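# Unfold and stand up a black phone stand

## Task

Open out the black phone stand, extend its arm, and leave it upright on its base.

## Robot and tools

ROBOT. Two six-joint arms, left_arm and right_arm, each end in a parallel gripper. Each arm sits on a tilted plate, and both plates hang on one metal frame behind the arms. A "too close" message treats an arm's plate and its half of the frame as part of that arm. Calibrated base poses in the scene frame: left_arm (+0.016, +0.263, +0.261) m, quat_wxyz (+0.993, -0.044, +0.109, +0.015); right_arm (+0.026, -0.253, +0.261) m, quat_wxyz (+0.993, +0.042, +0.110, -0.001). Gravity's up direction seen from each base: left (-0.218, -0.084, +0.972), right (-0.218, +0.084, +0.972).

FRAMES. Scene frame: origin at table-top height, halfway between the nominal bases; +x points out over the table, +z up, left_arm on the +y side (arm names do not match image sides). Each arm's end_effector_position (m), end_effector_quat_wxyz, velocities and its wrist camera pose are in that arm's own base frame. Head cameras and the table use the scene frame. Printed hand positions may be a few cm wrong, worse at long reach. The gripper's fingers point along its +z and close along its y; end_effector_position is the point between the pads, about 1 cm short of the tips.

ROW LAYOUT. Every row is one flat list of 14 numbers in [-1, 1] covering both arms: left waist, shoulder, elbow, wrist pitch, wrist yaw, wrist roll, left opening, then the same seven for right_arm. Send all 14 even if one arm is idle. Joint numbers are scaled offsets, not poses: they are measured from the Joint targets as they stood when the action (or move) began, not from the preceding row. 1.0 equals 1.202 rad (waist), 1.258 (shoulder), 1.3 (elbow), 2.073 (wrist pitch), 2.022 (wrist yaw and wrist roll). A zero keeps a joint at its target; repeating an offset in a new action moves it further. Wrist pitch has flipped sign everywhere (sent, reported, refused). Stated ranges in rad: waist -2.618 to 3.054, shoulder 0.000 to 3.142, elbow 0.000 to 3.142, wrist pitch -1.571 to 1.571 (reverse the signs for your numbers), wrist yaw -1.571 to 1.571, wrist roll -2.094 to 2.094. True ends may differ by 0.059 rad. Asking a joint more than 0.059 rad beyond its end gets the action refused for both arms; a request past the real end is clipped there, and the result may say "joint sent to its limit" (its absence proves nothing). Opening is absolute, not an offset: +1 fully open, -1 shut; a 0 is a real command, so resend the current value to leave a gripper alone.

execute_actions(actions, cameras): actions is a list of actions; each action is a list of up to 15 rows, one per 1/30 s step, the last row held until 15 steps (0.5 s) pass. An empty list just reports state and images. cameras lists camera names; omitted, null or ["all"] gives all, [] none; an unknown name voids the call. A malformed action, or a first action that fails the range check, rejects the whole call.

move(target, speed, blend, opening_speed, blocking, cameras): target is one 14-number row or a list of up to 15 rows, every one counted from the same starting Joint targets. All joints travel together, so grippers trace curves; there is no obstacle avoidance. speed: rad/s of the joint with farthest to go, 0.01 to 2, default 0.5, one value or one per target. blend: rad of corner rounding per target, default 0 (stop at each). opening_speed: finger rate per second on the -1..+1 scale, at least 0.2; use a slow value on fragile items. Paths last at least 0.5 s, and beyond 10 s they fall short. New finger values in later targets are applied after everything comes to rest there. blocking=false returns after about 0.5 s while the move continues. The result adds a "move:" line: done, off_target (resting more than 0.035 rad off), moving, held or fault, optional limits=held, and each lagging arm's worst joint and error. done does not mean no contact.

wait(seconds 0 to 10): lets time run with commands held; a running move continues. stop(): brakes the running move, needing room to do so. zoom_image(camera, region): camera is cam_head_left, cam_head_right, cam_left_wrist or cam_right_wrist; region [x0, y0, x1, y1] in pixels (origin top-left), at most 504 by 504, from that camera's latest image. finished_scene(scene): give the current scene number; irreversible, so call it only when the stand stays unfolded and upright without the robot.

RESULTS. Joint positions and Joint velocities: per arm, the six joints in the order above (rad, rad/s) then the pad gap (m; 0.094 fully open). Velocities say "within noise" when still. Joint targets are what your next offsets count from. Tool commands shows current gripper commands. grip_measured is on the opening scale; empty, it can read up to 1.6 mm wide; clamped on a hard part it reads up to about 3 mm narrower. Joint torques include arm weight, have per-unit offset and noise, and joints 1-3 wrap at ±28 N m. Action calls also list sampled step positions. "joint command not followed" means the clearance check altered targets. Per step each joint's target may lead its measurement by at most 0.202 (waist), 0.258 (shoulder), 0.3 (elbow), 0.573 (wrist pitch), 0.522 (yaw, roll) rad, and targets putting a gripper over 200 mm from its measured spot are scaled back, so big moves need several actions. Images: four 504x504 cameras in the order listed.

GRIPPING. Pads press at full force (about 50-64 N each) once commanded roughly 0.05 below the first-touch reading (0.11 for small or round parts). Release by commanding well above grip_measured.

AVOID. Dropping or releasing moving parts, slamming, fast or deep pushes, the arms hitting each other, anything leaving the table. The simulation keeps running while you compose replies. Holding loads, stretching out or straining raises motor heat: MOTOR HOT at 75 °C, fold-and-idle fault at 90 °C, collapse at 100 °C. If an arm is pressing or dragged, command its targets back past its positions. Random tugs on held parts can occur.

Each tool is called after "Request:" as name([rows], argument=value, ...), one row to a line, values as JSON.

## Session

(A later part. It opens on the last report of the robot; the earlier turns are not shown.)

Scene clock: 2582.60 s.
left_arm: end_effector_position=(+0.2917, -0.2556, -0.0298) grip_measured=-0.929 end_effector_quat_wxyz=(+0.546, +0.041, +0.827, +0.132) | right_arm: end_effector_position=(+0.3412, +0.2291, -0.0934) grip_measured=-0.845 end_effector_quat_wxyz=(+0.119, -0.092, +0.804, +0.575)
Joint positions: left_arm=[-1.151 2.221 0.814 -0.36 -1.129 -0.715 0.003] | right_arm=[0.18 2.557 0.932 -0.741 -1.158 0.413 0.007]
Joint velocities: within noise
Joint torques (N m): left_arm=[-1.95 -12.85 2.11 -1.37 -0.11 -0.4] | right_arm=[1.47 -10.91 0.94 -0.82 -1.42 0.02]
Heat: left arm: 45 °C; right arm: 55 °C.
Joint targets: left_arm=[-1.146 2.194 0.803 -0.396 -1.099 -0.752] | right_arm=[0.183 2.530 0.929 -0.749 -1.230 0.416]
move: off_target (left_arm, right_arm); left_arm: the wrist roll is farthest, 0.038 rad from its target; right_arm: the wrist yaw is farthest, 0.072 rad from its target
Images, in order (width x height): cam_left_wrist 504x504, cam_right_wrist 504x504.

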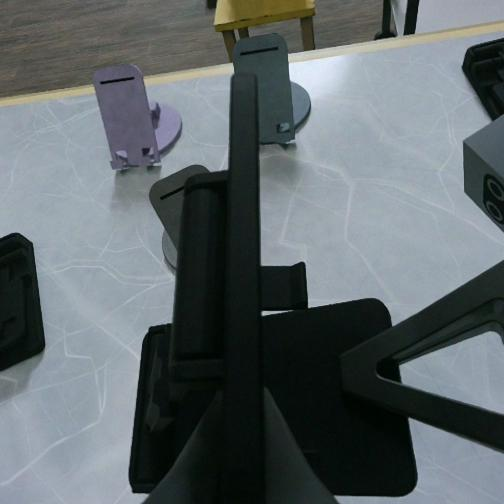

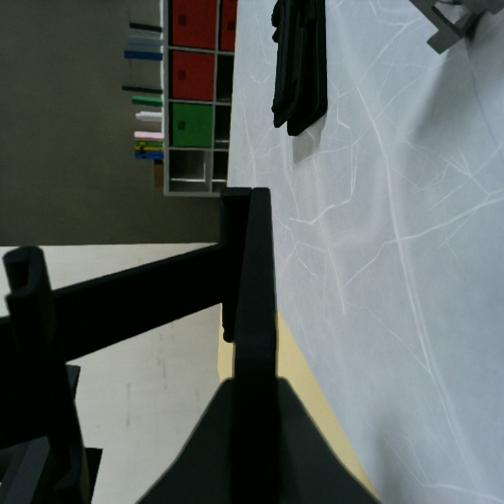

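Request:
move(target=[0.0187,-0.0165,-0.1051,-0.1728,0.0663,0.0052,-0.95,0,0,0,0,0,0,-0.95], speed=0.2, cameras=["cam_left_wrist","cam_right_wrist"])

Request:
zoom_image(camera="cam_left_wrist", region=[100, 50, 500, 450])

Request:
zoom_image(camera="cam_right_wrist", region=[0, 150, 350, 500])

Scene clock: 2596.83 s.
left_arm: end_effector_position=(+0.2914, -0.2660, -0.0296) grip_measured=-0.930 end_effector_quat_wxyz=(+0.551, -0.001, +0.835, +0.005) | right_arm: end_effector_position=(+0.3409, +0.2296, -0.0936) grip_measured=-0.845 end_effector_quat_wxyz=(+0.119, -0.092, +0.805, +0.575)
Joint positions: left_arm=[-1.129 2.198 0.679 -0.722 -0.988 -0.7 0.003] | right_arm=[0.182 2.557 0.932 -0.74 -1.156 0.413 0.007]
Joint velocities: within noise
Joint torques (N m): left_arm=[-1.76 -12.15 1.89 -1.66 -0.09 -0.42] | right_arm=[1.31 -10.85 0.84 -0.81 -1.42 0.05]
Heat: left arm: 48 °C; right arm: 55 °C.
Joint targets: left_arm=[-1.124 2.173 0.667 -0.754 -0.965 -0.742] | right_arm=[0.183 2.530 0.929 -0.749 -1.230 0.416]
move: off_target (left_arm, right_arm); left_arm: the wrist roll is farthest, 0.042 rad from its target; right_arm: the wrist yaw is farthest, 0.074 rad from its target
Images, in order (width x height): cam_left_wrist 504x504, cam_right_wrist 504x504.

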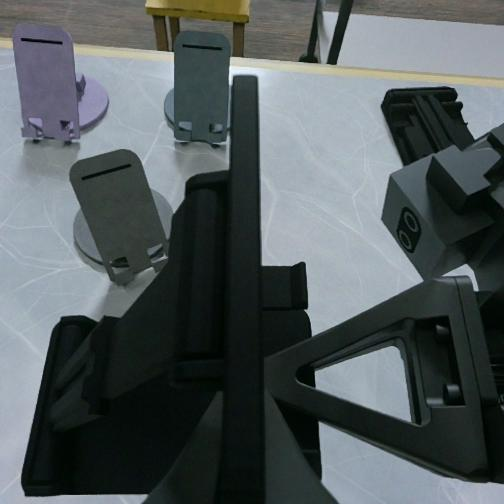

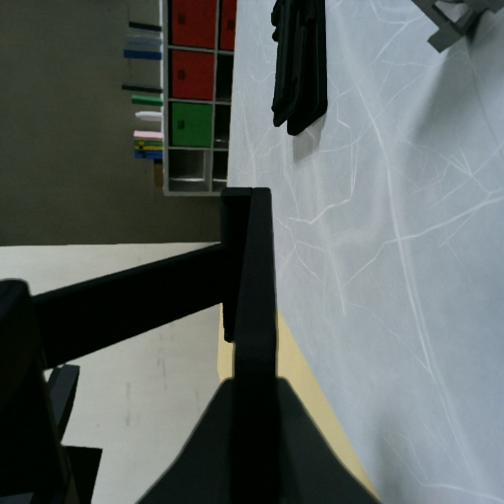

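Scaled by 1.260 from the camera's 504x504 image, which has a finer 720x720 frame.

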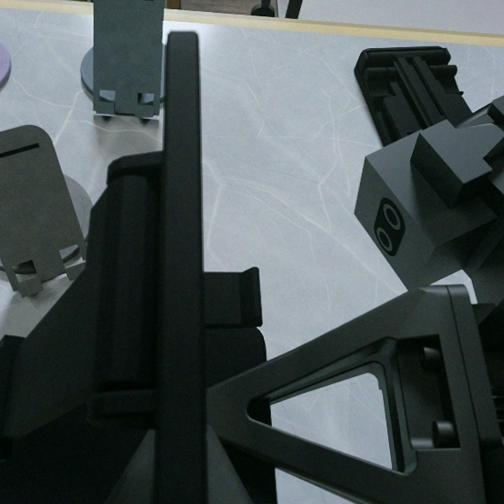

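Scaled by 1.440 from the camera's 504x504 image, which has a finer 720x720 frame.

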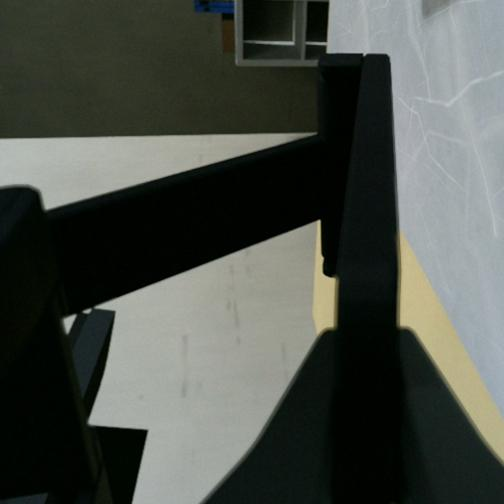

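Request:
move(target=[0.0264,0.0248,-0.0811,-0.1623,0.0704,-0.0187,-0.95,0,0,0,0,0,0,-0.95], speed=0.2, cameras=["cam_left_wrist","cam_right_wrist"])

Request:
zoom_image(camera="cam_left_wrist", region=[0, 50, 450, 500])

Request:
zoom_image(camera="cam_right_wrist", region=[0, 150, 350, 500])

Scene clock: 2604.17 s.
left_arm: end_effector_position=(+0.2901, -0.2758, -0.0228) grip_measured=-0.931 end_effector_quat_wxyz=(+0.544, -0.040, +0.829, -0.121) | right_arm: end_effector_position=(+0.3398, +0.2300, -0.0924) grip_measured=-0.845 end_effector_quat_wxyz=(+0.116, -0.093, +0.802, +0.578)
Joint positions: left_arm=[-1.099 2.198 0.568 -1.031 -0.833 -0.735 0.003] | right_arm=[0.182 2.557 0.932 -0.74 -1.166 0.415 0.007]
Joint velocities: within noise
Joint torques (N m): left_arm=[-1.54 -8.85 1.84 -2.2 -0.05 -0.45] | right_arm=[1.43 -10.74 0.96 -0.81 -1.37 -0.02]
Heat: left arm: 49 °C; right arm: 55 °C.
Joint targets: left_arm=[-1.092 2.204 0.561 -1.090 -0.822 -0.780] | right_arm=[0.183 2.530 0.929 -0.749 -1.230 0.416]
move: off_target (left_arm, right_arm); left_arm: the wrist pitch is farthest, 0.059 rad from its target; right_arm: the wrist yaw is farthest, 0.064 rad from its target
Images, in order (width x height): cam_left_wrist 504x504, cam_right_wrist 504x504.

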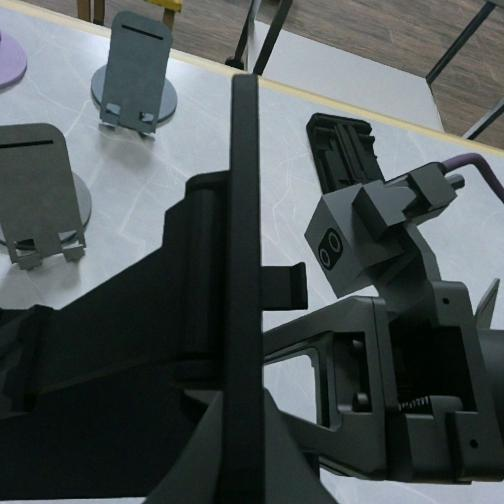

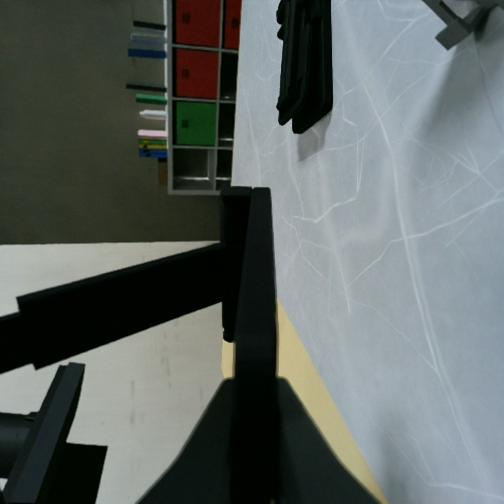

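Scaled by 1.120 from the camera's 504x504 image, which has a finer 720x720 frame.

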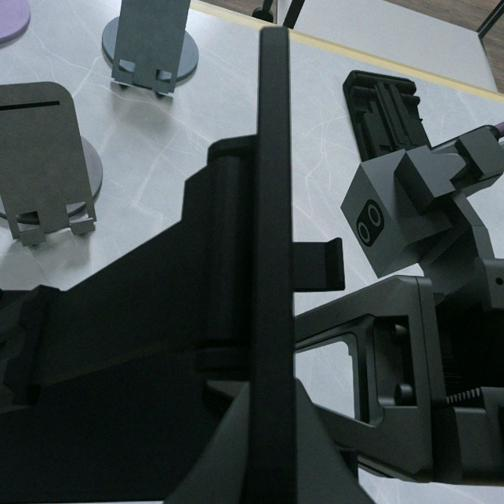

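Scaled by 1.440 from the camera's 504x504 image, which has a finer 720x720 frame.

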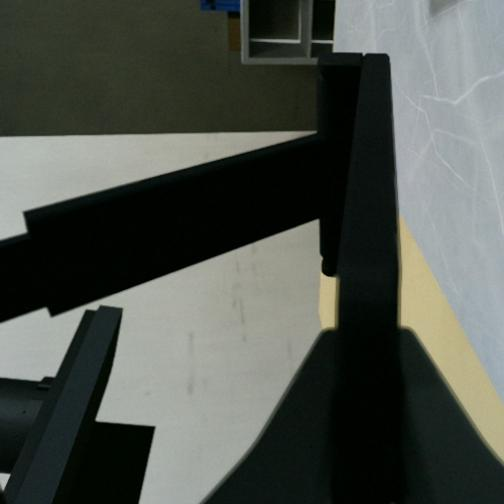

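Request:
move(target=[0.0157,0.0337,-0.0276,-0.0804,0.0357,-0.0181,-0.95,0,0,0,0,0,0,-0.95], speed=0.2, cameras=["cam_left_wrist","cam_right_wrist"])

Request:
zoom_image(camera="cam_left_wrist", region=[0, 50, 450, 500])

Request:
zoom_image(camera="cam_right_wrist", region=[0, 150, 350, 500])

Scene clock: 2618.93 s.
left_arm: end_effector_position=(+0.2902, -0.2808, -0.0201) grip_measured=-0.931 end_effector_quat_wxyz=(+0.540, -0.063, +0.819, -0.185) | right_arm: end_effector_position=(+0.3400, +0.2300, -0.0926) grip_measured=-0.845 end_effector_quat_wxyz=(+0.116, -0.092, +0.803, +0.578)
Joint positions: left_arm=[-1.081 2.233 0.531 -1.197 -0.762 -0.77 0.003] | right_arm=[0.182 2.557 0.932 -0.74 -1.164 0.415 0.007]
Joint velocities: within noise
Joint torques (N m): left_arm=[-1.28 -8.06 1.66 -2.34 0.05 -0.57] | right_arm=[1.48 -10.78 0.92 -0.79 -1.32 0]
Heat: left arm: 48 °C; right arm: 56 °C.
Joint targets: left_arm=[-1.073 2.246 0.525 -1.257 -0.750 -0.816] | right_arm=[0.183 2.530 0.929 -0.749 -1.230 0.416]
move: off_target (left_arm, right_arm); left_arm: the wrist pitch is farthest, 0.059 rad from its target; right_arm: the wrist yaw is farthest, 0.066 rad from its target
Images, in order (width x height): cam_left_wrist 504x504, cam_right_wrist 504x504.

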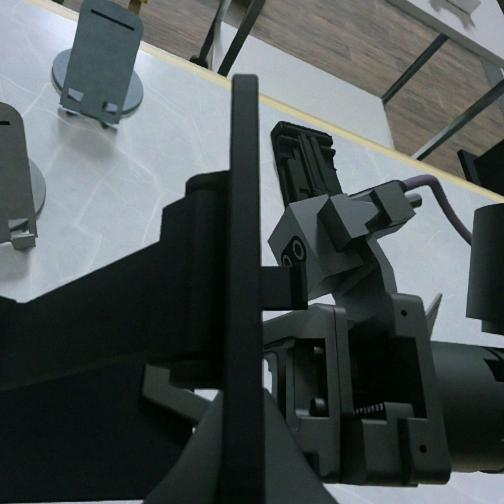

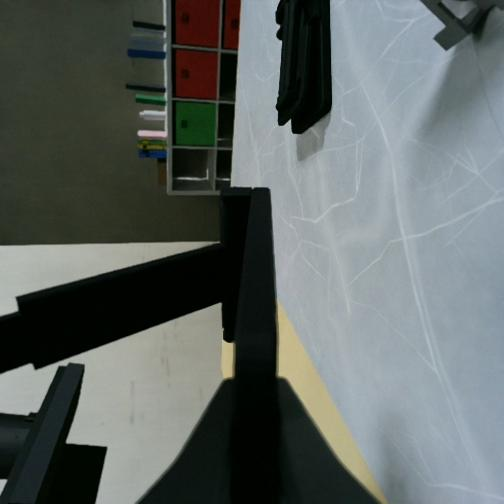

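Scaled by 1.120 from the camera's 504x504 image, which has a finer 720x720 frame.

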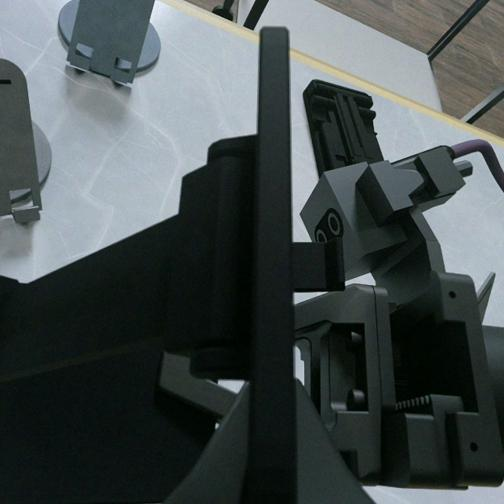

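Scaled by 1.440 from the camera's 504x504 image, which has a finer 720x720 frame.

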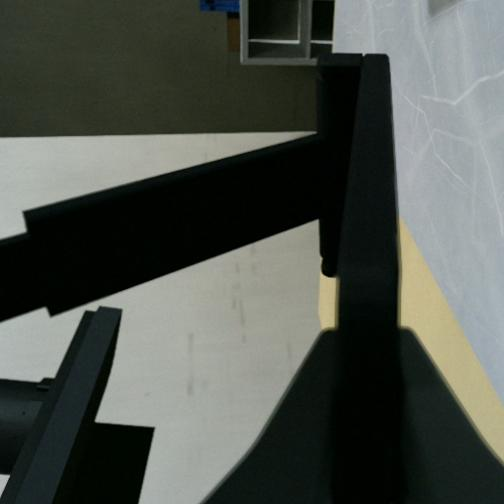

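Request:
move(target=[0.0157,0.0337,-0.0276,-0.0804,0.0357,-0.0181,-0.95,0,0,0,0,0,0,-0.95], speed=0.2, cameras=["cam_left_wrist","cam_right_wrist"])

Request:
zoom_image(camera="cam_left_wrist", region=[0, 50, 450, 500])

Scene clock: 2628.33 s.
left_arm: end_effector_position=(+0.2889, -0.2847, -0.0171) grip_measured=-0.931 end_effector_quat_wxyz=(+0.532, -0.081, +0.807, -0.245) | right_arm: end_effector_position=(+0.3400, +0.2300, -0.0926) grip_measured=-0.845 end_effector_quat_wxyz=(+0.116, -0.092, +0.803, +0.577)
Joint positions: left_arm=[-1.063 2.275 0.496 -1.36 -0.686 -0.807 0.003] | right_arm=[0.182 2.557 0.932 -0.74 -1.164 0.415 0.007]
Joint velocities: within noise
Joint torques (N m): left_arm=[-1.22 -8.1 1.22 -2.43 0 -0.46] | right_arm=[1.32 -10.85 0.9 -0.83 -1.35 -0.03]
Heat: left arm: 46 °C; right arm: 56 °C.
Joint targets: left_arm=[-1.054 2.289 0.489 -1.424 -0.678 -0.853] | right_arm=[0.183 2.530 0.929 -0.749 -1.230 0.416]
move: off_target (left_arm, right_arm); left_arm: the wrist pitch is farthest, 0.063 rad from its target; right_arm: the wrist yaw is farthest, 0.066 rad from its target
Images, in order (width x height): cam_left_wrist 504x504, cam_right_wrist 504x504.

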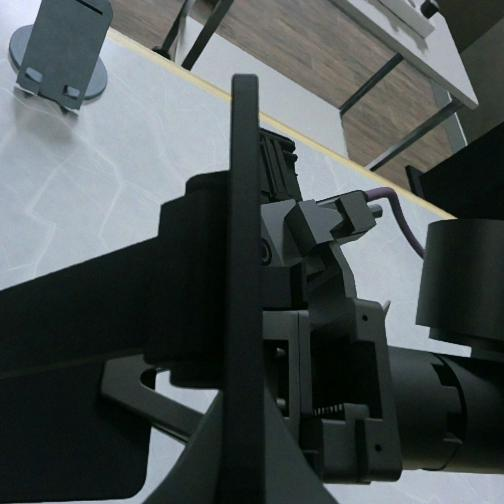

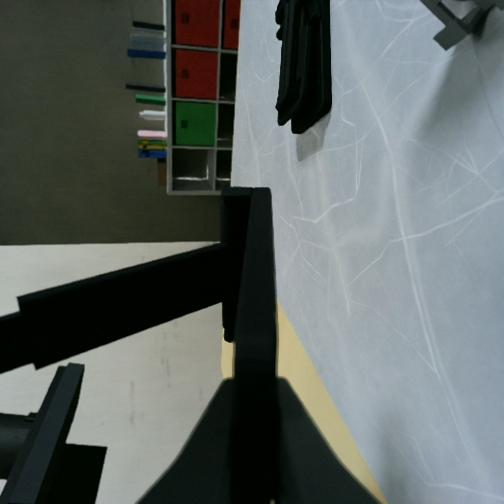

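Scaled by 1.120 from the camera's 504x504 image, which has a finer 720x720 frame.

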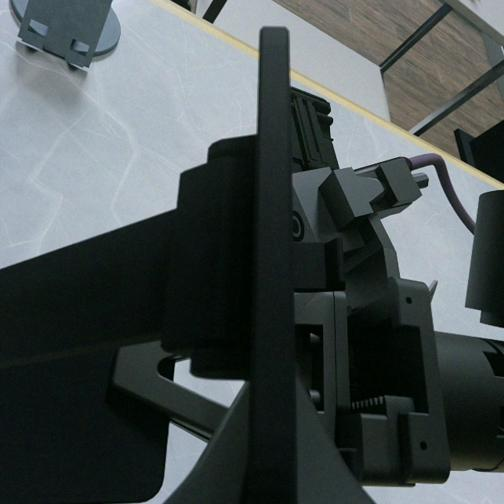

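Request:
move(target=[0,0,0,0,0,0,-0.95,-0.0193,0.1091,0.0408,-0.1135,-0.0514,0.0683,-0.95], speed=0.1, cameras=["cam_left_wrist","cam_right_wrist"])

Request:
zoom_image(camera="cam_right_wrist", region=[0, 150, 350, 500])

Scene clock: 2657.20 s.
left_arm: end_effector_position=(+0.2896, -0.2887, -0.0109) grip_measured=-0.931 end_effector_quat_wxyz=(+0.535, -0.083, +0.800, -0.260) | right_arm: end_effector_position=(+0.3444, +0.2339, -0.0897) grip_measured=-0.846 end_effector_quat_wxyz=(+0.122, -0.098, +0.772, +0.616)
Joint positions: left_arm=[-1.063 2.275 0.496 -1.395 -0.676 -0.805 0.003] | right_arm=[0.176 2.642 0.966 -0.944 -1.247 0.544 0.007]
Joint velocities: within noise
Joint torques (N m): left_arm=[-1.35 -8.1 1.17 -2.04 -0.08 -0.53] | right_arm=[0.28 -7.09 2.44 -1.27 -1.56 0.08]
Heat: left arm: 45 °C; right arm: 55 °C.
Joint targets: left_arm=[-1.054 2.289 0.489 -1.424 -0.678 -0.853] | right_arm=[0.160 2.667 0.982 -0.984 -1.334 0.555]
move: off_target (left_arm, right_arm); left_arm: the wrist roll is farthest, 0.048 rad from its target; right_arm: the wrist yaw is farthest, 0.087 rad from its target
Images, in order (width x height): cam_left_wrist 504x504, cam_right_wrist 504x504.

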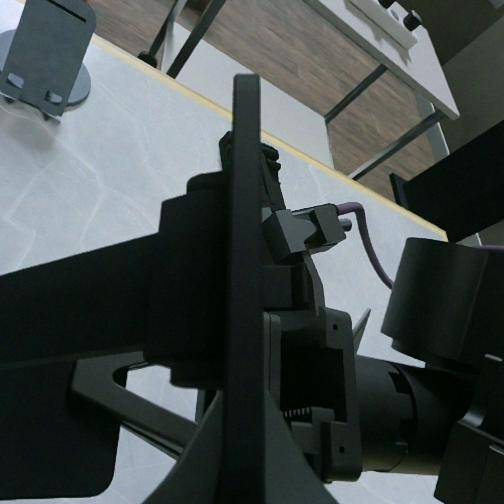

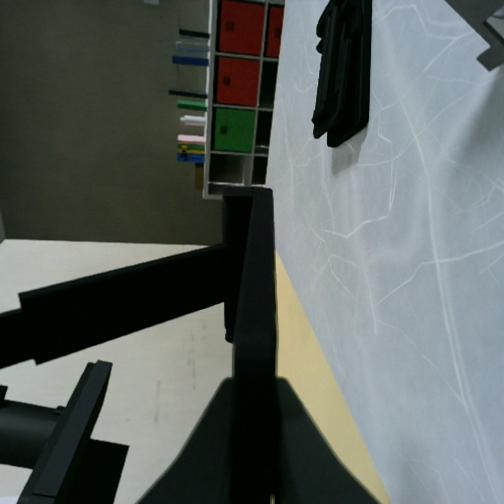

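Scaled by 1.440 from the camera's 504x504 image, which has a finer 720x720 frame.

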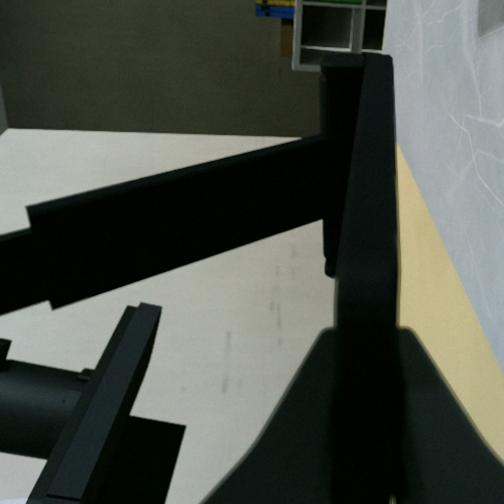

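Request:
move(target=[0.0121,-0.0420,-0.0374,0,0.0068,0.0034,-0.95,0,0,0,0,0,0,-0.95], speed=0.1, cameras=["cam_left_wrist","cam_right_wrist"])

Request:
zoom_image(camera="cam_right_wrist", region=[0, 150, 350, 500])

Scene clock: 2684.57 s.
left_arm: end_effector_position=(+0.2866, -0.2844, -0.0062) grip_measured=-0.931 end_effector_quat_wxyz=(+0.530, -0.081, +0.799, -0.272) | right_arm: end_effector_position=(+0.3435, +0.2342, -0.0886) grip_measured=-0.846 end_effector_quat_wxyz=(+0.120, -0.100, +0.770, +0.618)
Joint positions: left_arm=[-1.053 2.254 0.46 -1.422 -0.646 -0.806 0.003] | right_arm=[0.176 2.642 0.966 -0.946 -1.256 0.545 0.007]
Joint velocities: within noise
Joint torques (N m): left_arm=[-1.02 -10.76 0.17 -1.85 -0.23 -0.46] | right_arm=[0.17 -7.05 2.39 -1.25 -1.46 0.03]
Heat: left arm: 45 °C; right arm: 49 °C.
Joint targets: left_arm=[-1.040 2.236 0.440 -1.424 -0.664 -0.846] | right_arm=[0.160 2.667 0.982 -0.984 -1.334 0.554]
move: off_target (left_arm, right_arm); left_arm: the wrist roll is farthest, 0.040 rad from its target; right_arm: the wrist yaw is farthest, 0.078 rad from its target
Images, in order (width x height): cam_left_wrist 504x504, cam_right_wrist 504x504.

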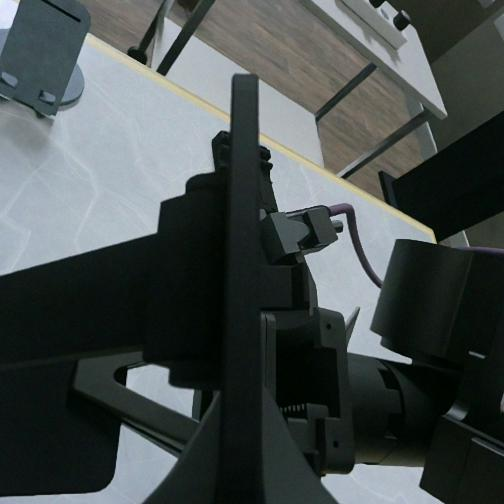

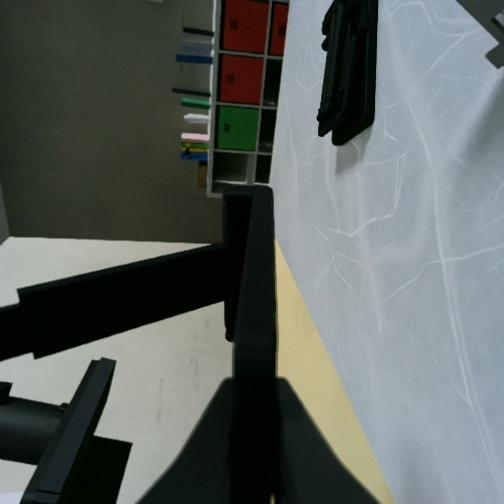

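Scaled by 1.440 from the camera's 504x504 image, which has a finer 720x720 frame.

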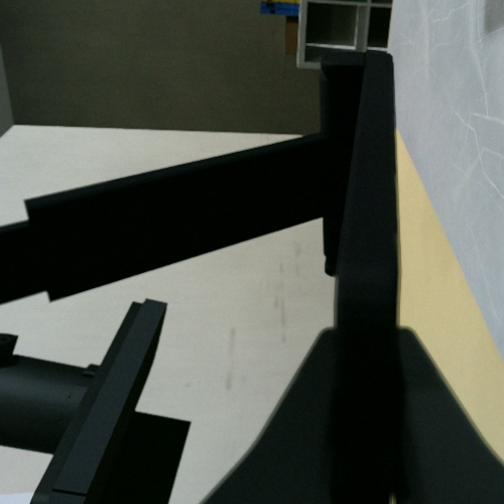

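Request:
move(target=[0.0290,-0.0599,-0.0626,-0.0076,0.0157,0.0075,-0.95,0,0,0,0,0,0,-0.95], speed=0.1, cameras=["cam_left_wrist","cam_right_wrist"])

Request:
zoom_image(camera="cam_right_wrist", region=[0, 150, 350, 500])

Scene clock: 2701.17 s.
left_arm: end_effector_position=(+0.2821, -0.2742, +0.0080) grip_measured=-0.931 end_effector_quat_wxyz=(+0.518, -0.085, +0.797, -0.298) | right_arm: end_effector_position=(+0.3418, +0.2351, -0.0856) grip_measured=-0.846 end_effector_quat_wxyz=(+0.115, -0.101, +0.766, +0.625)
Joint positions: left_arm=[-1.025 2.18 0.383 -1.448 -0.58 -0.826 0.003] | right_arm=[0.176 2.642 0.966 -0.956 -1.273 0.56 0.007]
Joint velocities: within noise
Joint torques (N m): left_arm=[-0.08 -10.22 -0.2 -1.76 -0.54 -0.04] | right_arm=[0.24 -7.01 2.44 -1.13 -1.23 -0.11]
Heat: left arm: 47 °C; right arm: 48 °C.
Joint targets: left_arm=[-1.005 2.161 0.359 -1.439 -0.632 -0.831] | right_arm=[0.160 2.667 0.982 -0.984 -1.334 0.554]
move: off_target (left_arm, right_arm); left_arm: the wrist yaw is farthest, 0.053 rad from its target; right_arm: the wrist yaw is farthest, 0.061 rad from its target
Images, in order (width x height): cam_left_wrist 504x504, cam_right_wrist 504x504.

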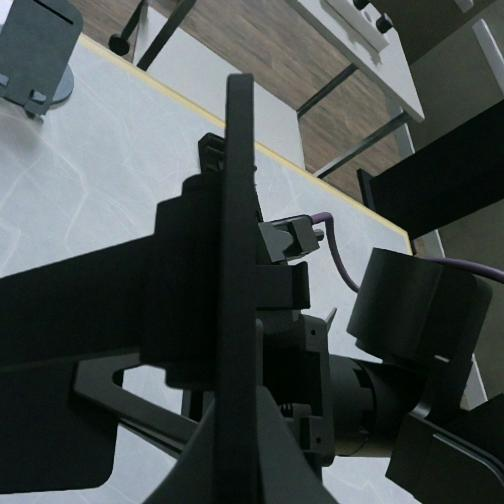

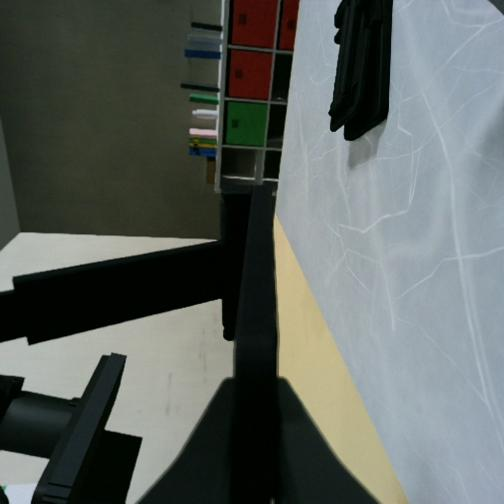

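Scaled by 1.440 from the camera's 504x504 image, which has a finer 720x720 frame.

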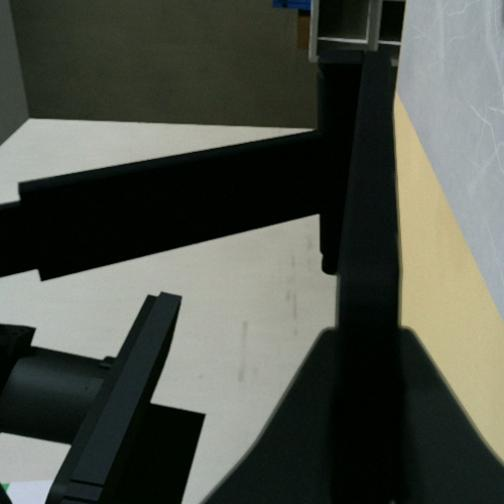

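Request:
move(target=[0.0652,-0.0626,-0.0914,-0.0286,0.0364,0.0164,-0.95,0,0,0,0,0,0,-0.95], speed=0.15, cameras=["cam_left_wrist","cam_right_wrist"])

Request:
zoom_image(camera="cam_right_wrist", region=[0, 150, 350, 500])

Scene clock: 2713.93 s.
left_arm: end_effector_position=(+0.2784, -0.2527, +0.0234) grip_measured=-0.932 end_effector_quat_wxyz=(+0.503, -0.089, +0.794, -0.330) | right_arm: end_effector_position=(+0.3419, +0.2381, -0.0819) grip_measured=-0.846 end_effector_quat_wxyz=(+0.111, -0.106, +0.761, +0.631)
Joint positions: left_arm=[-0.954 2.101 0.271 -1.517 -0.465 -0.837 0.003] | right_arm=[0.182 2.642 0.975 -0.966 -1.289 0.578 0.007]
Joint velocities: within noise
Joint torques (N m): left_arm=[0.79 -9.48 -1.02 -1.73 -0.97 0.41] | right_arm=[-0.42 -7.17 1.73 -1.02 -1.07 -0.32]
Heat: left arm: 46 °C; right arm: 47 °C.
Joint targets: left_arm=[-0.926 2.082 0.240 -1.499 -0.559 -0.798] | right_arm=[0.160 2.667 0.982 -0.984 -1.334 0.554]
move: off_target (left_arm, right_arm); left_arm: the wrist yaw is farthest, 0.094 rad from its target; right_arm: the wrist yaw is farthest, 0.045 rad from its target
Images, in order (width x height): cam_left_wrist 504x504, cam_right_wrist 504x504.

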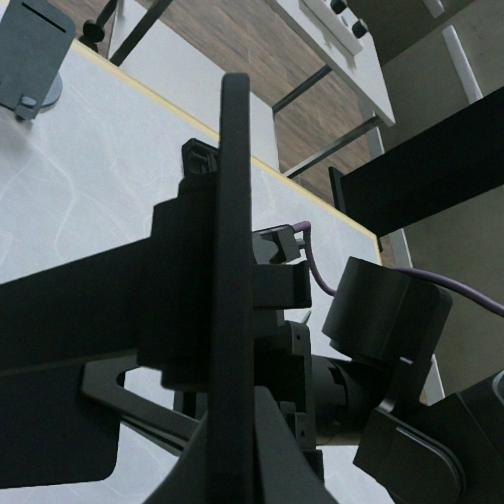

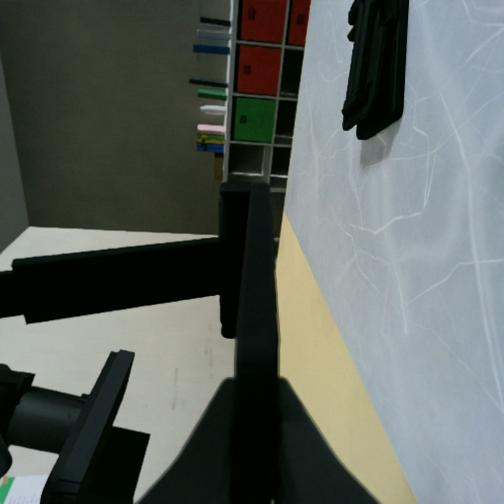

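Scaled by 1.440 from the camera's 504x504 image, which has a finer 720x720 frame.

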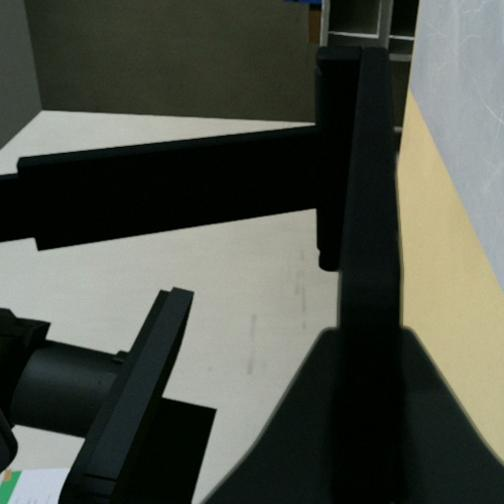

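Request:
move([
  [-0.0233,0,0,-0.0087,0.0465,-0.0193,-0.95,0,0,0,0,0,0,-0.95],
  [-0.0233,0,0,-0.0087,0.0465,-0.0193,-0.2,0,0,0,0,0,0,-0.95],
  [-0.0813,-0.0395,-0.0557,-0.0189,0.0139,-0.0315,-0.2,0,0,0,0,0,0,-0.95],
  [-0.3427,-0.3134,0.3534,0.8644,-0.2020,-0.1568,-0.2,0,0,0,0,0,0,-0.95],
], speed=[0.2,0.2,0.2,0.6], opening_speed=1.0)

Request:
zoom_image(camera="cam_right_wrist", region=[0, 100, 400, 500])

Scene clock: 2759.93 s.
left_arm: end_effector_position=(+0.2095, -0.2378, +0.0343) grip_measured=-0.202 end_effector_quat_wxyz=(+0.466, +0.033, +0.883, +0.042) | right_arm: end_effector_position=(+0.3444, +0.2329, -0.0807) grip_measured=-0.846 end_effector_quat_wxyz=(+0.119, -0.108, +0.758, +0.632)
Joint positions: left_arm=[-1.326 1.706 0.682 0.273 -0.946 -1.109 0.037] | right_arm=[0.166 2.642 0.975 -0.967 -1.299 0.562 0.007]
Joint velocities: within noise
Joint torques (N m): left_arm=[-2.8 -8.58 6.11 -0.48 -0.55 -0.05] | right_arm=[0.81 -7.19 1.69 -1.04 -0.91 -0.09]
Heat: left arm: 45 °C; right arm: 46 °C.
Joint targets: left_arm=[-1.338 1.688 0.700 0.293 -0.967 -1.115] | right_arm=[0.160 2.667 0.982 -0.984 -1.334 0.554]
move: done

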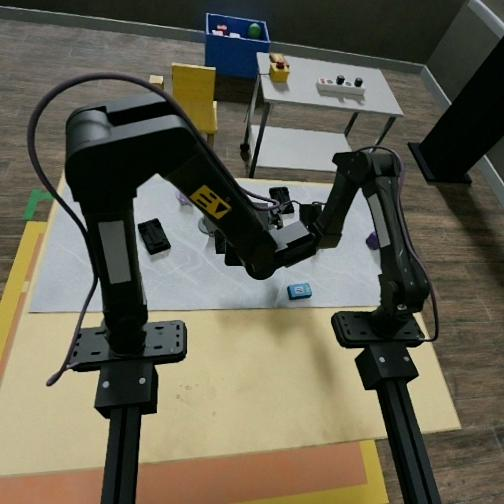

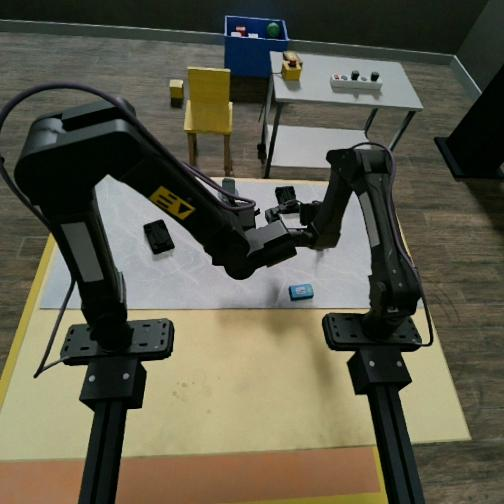

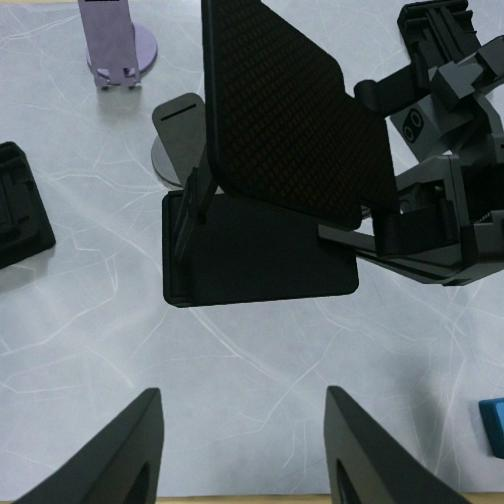

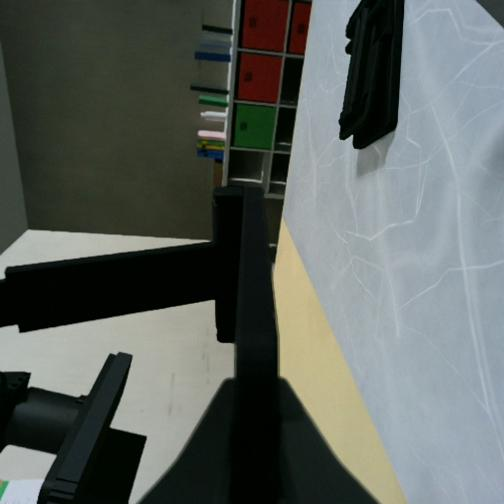

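Scaled by 1.260 from the camera's 504x504 image, which has a finer 720x720 frame.

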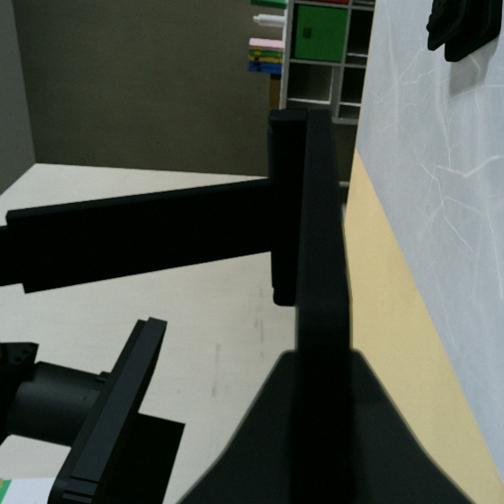

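Request:
zoom_image(camera="cam_left_wrist", region=[140, 0, 460, 320])

Scaled by 1.575 from the camera's 504x504 image, which has a finer 720x720 frame.

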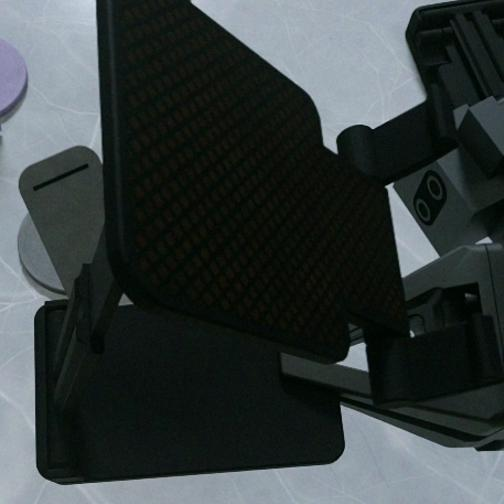

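Request:
move(target=[0.4842,-0.3355,0.3154,0.4588,0.4782,0.4525,0.2,0,0,0,0,0,0,-0.95], speed=0.8, cameras=[])

Request:
move([
  [0.5341,0.2830,0.1185,-0.0733,0.2473,0.5935,0.2,0,0,0,0,0,0,-0.95],
  [0.6535,0.5656,-0.1101,-0.3768,0.5201,0.9441,0.2,0,0,0,0,0,0,-0.95],
], speed=[0.8,0.5])

Scene clock: 2795.47 s.
left_arm: end_effector_position=(+0.1707, -0.1592, +0.1398) grip_measured=+0.198 end_effector_quat_wxyz=(+0.071, +0.273, +0.959, -0.032) | right_arm: end_effector_position=(+0.3444, +0.2329, -0.0807) grip_measured=-0.846 end_effector_quat_wxyz=(+0.119, -0.108, +0.758, +0.632)
Joint positions: left_arm=[-0.763 1.275 1.091 1.231 -0.01 -0.207 0.056] | right_arm=[0.166 2.642 0.975 -0.967 -1.299 0.562 0.007]
Joint velocities: within noise
Joint torques (N m): left_arm=[-0.47 -5.75 7.09 -0.22 0.18 0.05] | right_arm=[0.91 -7.1 1.59 -1.04 -0.91 -0.11]
Heat: left arm: 43 °C; right arm: 46 °C.
Joint targets: left_arm=[-0.756 1.266 1.110 1.244 0.000 -0.200] | right_arm=[0.160 2.667 0.982 -0.984 -1.334 0.554]
move: done
No camera images: "cameras" was empty.

Scene clock: 2799.33 s.
left_arm: end_effector_position=(+0.3270, -0.1442, +0.0298) grip_measured=+0.198 end_effector_quat_wxyz=(+0.405, +0.666, +0.560, -0.282) | right_arm: end_effector_position=(+0.3444, +0.2329, -0.0807) grip_measured=-0.846 end_effector_quat_wxyz=(+0.119, -0.108, +0.758, +0.632)
Joint positions: left_arm=[0.023 1.962 0.974 0.47 1.027 1.704 0.056] | right_arm=[0.166 2.642 0.975 -0.967 -1.299 0.562 0.007]
Joint velocities: within noise
Joint torques (N m): left_arm=[-0.38 -9.06 2.73 -0.11 0.73 0.05] | right_arm=[0.84 -7.24 1.54 -1.06 -0.92 -0.15]
Heat: left arm: 43 °C; right arm: 46 °C.
Joint targets: left_arm=[0.029 1.977 0.966 0.463 1.051 1.709] | right_arm=[0.160 2.667 0.982 -0.984 -1.334 0.554]
move: done

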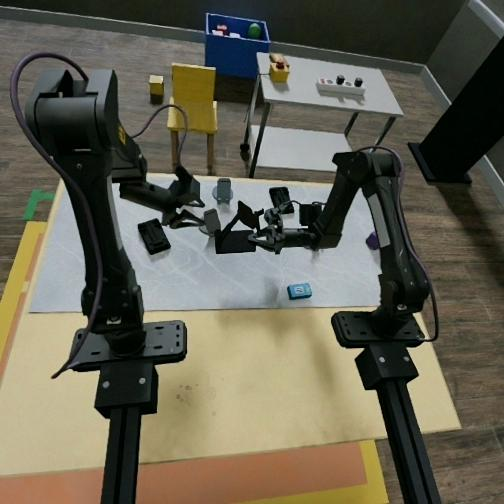

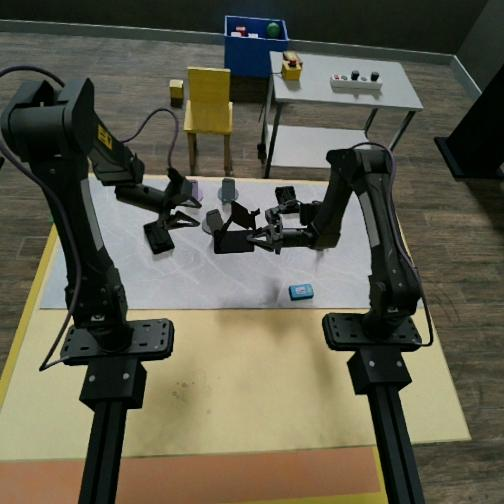

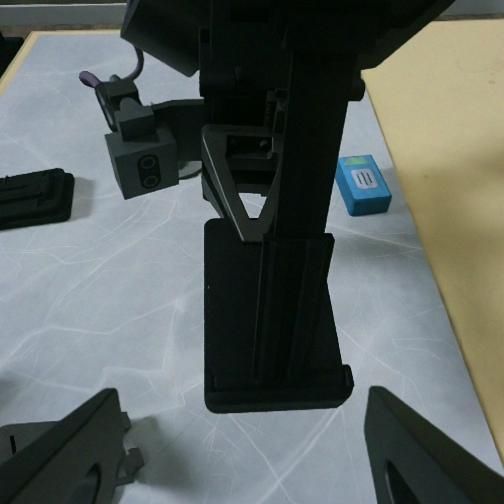

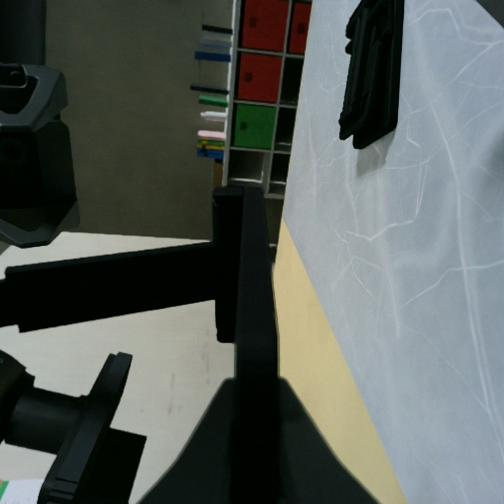

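Request:
zoom_image(camera="cam_left_wrist", region=[120, 80, 450, 410])

Scaled by 1.527 from the camera's 504x504 image, which has a finer 720x720 frame.

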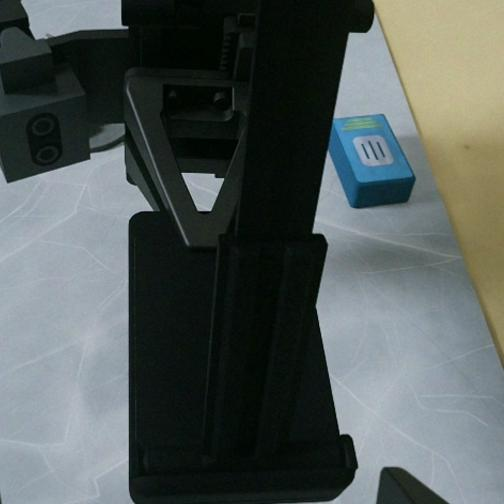

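Request:
move(target=[-0.0859,0.0506,-0.1090,-0.1838,-0.0091,-0.1003,0.2,0,0,0,0,0,0,-0.95], speed=0.4, cameras=["cam_left_wrist"])

Scene clock: 2820.50 s.
left_arm: end_effector_position=(+0.3188, -0.1723, -0.0045) grip_measured=+0.198 end_effector_quat_wxyz=(+0.417, +0.662, +0.557, -0.279) | right_arm: end_effector_position=(+0.3444, +0.2329, -0.0807) grip_measured=-0.846 end_effector_quat_wxyz=(+0.119, -0.108, +0.758, +0.632)
Joint positions: left_arm=[-0.065 2.022 0.834 0.088 1.025 1.513 0.056] | right_arm=[0.166 2.642 0.975 -0.967 -1.299 0.562 0.007]
Joint velocities: within noise
Joint torques (N m): left_arm=[-1.87 -8.43 2.21 -0.42 0.58 -0.05] | right_arm=[0.94 -7.15 1.54 -1.04 -0.92 -0.15]
Heat: left arm: 44 °C; right arm: 46 °C.
Joint targets: left_arm=[-0.074 2.041 0.825 0.082 1.033 1.506] | right_arm=[0.160 2.667 0.982 -0.984 -1.334 0.554]
move: done
Images, in order (width x height): cam_left_wrist 504x504.

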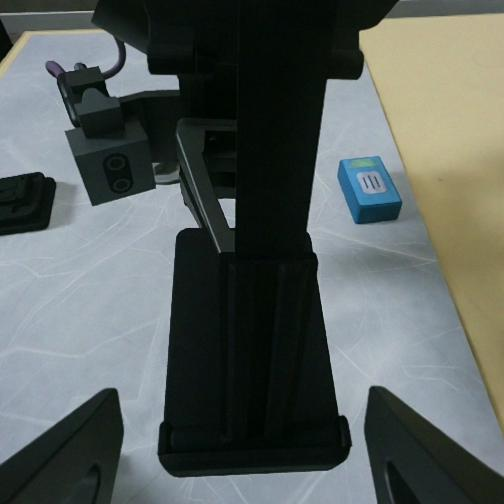

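Request:
move(target=[-0.1194,0.0901,-0.0374,-0.1798,-0.0267,-0.1232,0.2,0,0,0,0,0,0,-0.95], speed=0.3, cameras=["cam_left_wrist","cam_right_wrist"])

Scene clock: 2829.90 s.
left_arm: end_effector_position=(+0.3185, -0.2166, -0.0331) grip_measured=+0.198 end_effector_quat_wxyz=(+0.420, +0.661, +0.556, -0.279) | right_arm: end_effector_position=(+0.3444, +0.2329, -0.0807) grip_measured=-0.846 end_effector_quat_wxyz=(+0.119, -0.108, +0.758, +0.632)
Joint positions: left_arm=[-0.208 2.134 0.785 -0.285 0.972 1.263 0.056] | right_arm=[0.166 2.642 0.975 -0.967 -1.299 0.562 0.007]
Joint velocities: within noise
Joint torques (N m): left_arm=[-2.33 -8.59 1.7 -0.76 0.55 -0.05] | right_arm=[0.79 -7.09 1.7 -1.02 -0.94 -0.1]
Heat: left arm: 43 °C; right arm: 45 °C.
Joint targets: left_arm=[-0.218 2.154 0.776 -0.291 0.979 1.257] | right_arm=[0.160 2.667 0.982 -0.984 -1.334 0.554]
move: done
Images, in order (width x height): cam_left_wrist 504x504, cam_right_wrist 504x504.

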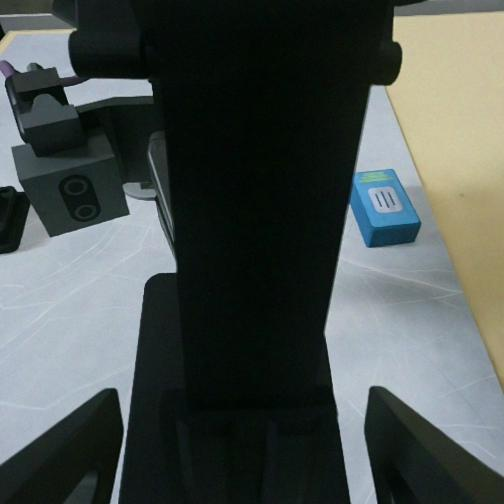

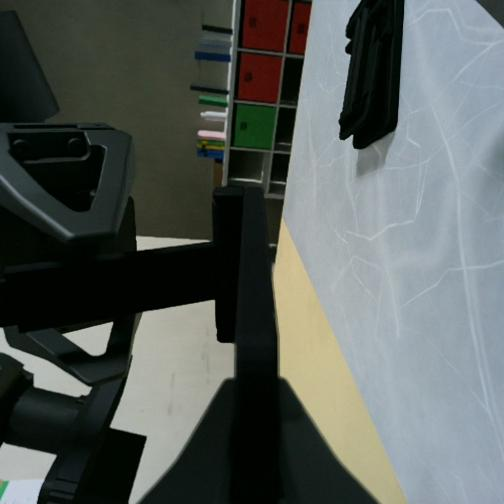

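Request:
move(target=[0,0,0,0,0,0,-0.7,0,0,0,0,0,0,-0.95], opening_speed=0.6, cameras=["cam_left_wrist","cam_right_wrist"])

Scene clock: 2836.87 s.
left_arm: end_effector_position=(+0.3191, -0.2166, -0.0329) grip_measured=-0.473 end_effector_quat_wxyz=(+0.421, +0.663, +0.554, -0.277) | right_arm: end_effector_position=(+0.3445, +0.2327, -0.0807) grip_measured=-0.846 end_effector_quat_wxyz=(+0.117, -0.106, +0.758, +0.632)
Joint positions: left_arm=[-0.208 2.134 0.785 -0.289 0.971 1.266 0.025] | right_arm=[0.166 2.642 0.975 -0.967 -1.299 0.568 0.007]
Joint velocities: within noise
Joint torques (N m): left_arm=[-2.11 -8.68 1.69 -0.79 0.57 -0.09] | right_arm=[0.9 -7.08 1.7 -1.05 -0.95 -0.16]
Heat: left arm: 43 °C; right arm: 45 °C.
Joint targets: left_arm=[-0.218 2.154 0.776 -0.291 0.979 1.257] | right_arm=[0.160 2.667 0.982 -0.984 -1.334 0.555]
move: done
Images, in order (width x height): cam_left_wrist 504x504, cam_right_wrist 504x504.

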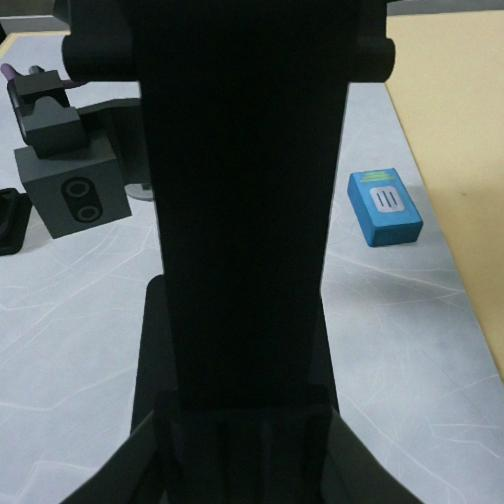

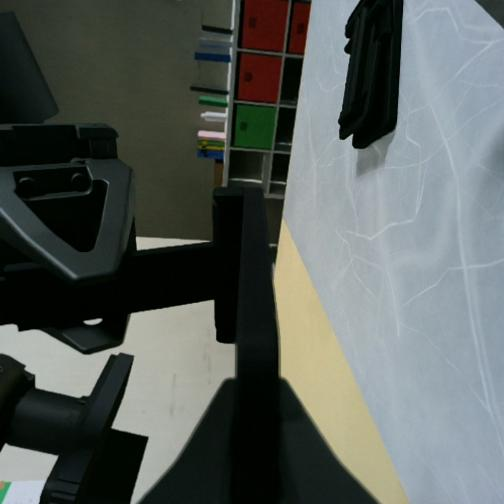

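Request:
move(target=[0.1202,0.0990,0.0522,0.0556,0.1296,0.1056,-0.7,0,0,0,0,0,0,-0.95], speed=0.15, cameras=["cam_left_wrist","cam_right_wrist"])

Scene clock: 2849.47 s.
left_arm: end_effector_position=(+0.3181, -0.1982, -0.0353) grip_measured=-0.475 end_effector_quat_wxyz=(+0.469, +0.648, +0.502, -0.330) | right_arm: end_effector_position=(+0.3440, +0.2378, -0.0834) grip_measured=-0.846 end_effector_quat_wxyz=(+0.119, -0.108, +0.763, +0.626)
Joint positions: left_arm=[-0.103 2.256 0.845 -0.227 1.192 1.456 0.025] | right_arm=[0.183 2.642 0.975 -0.967 -1.274 0.565 0.007]
Joint velocities: within noise
Joint torques (N m): left_arm=[1.31 -8.64 1.8 0.02 1.06 0.16] | right_arm=[-0.42 -7.17 1.72 -1.07 -1.21 -0.13]
Heat: left arm: 42 °C; right arm: 45 °C.
Joint targets: left_arm=[-0.073 2.279 0.844 -0.175 1.241 1.471] | right_arm=[0.160 2.667 0.982 -0.984 -1.334 0.554]
move: off_target (left_arm, right_arm); left_arm: the wrist pitch is farthest, 0.051 rad from its target; right_arm: the wrist yaw is farthest, 0.060 rad from its target
Images, in order (width x height): cam_left_wrist 504x504, cam_right_wrist 504x504.

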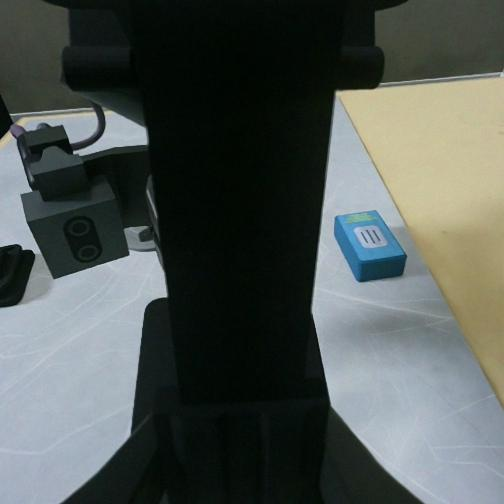

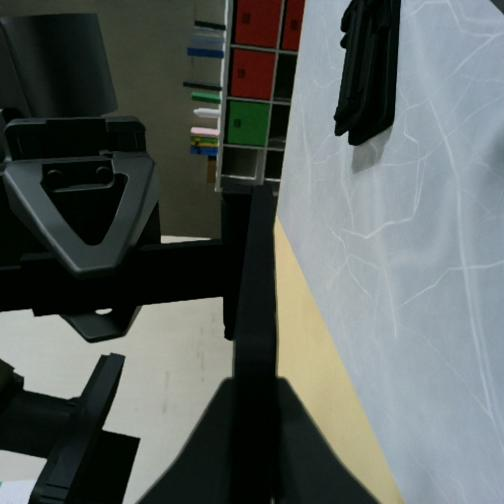

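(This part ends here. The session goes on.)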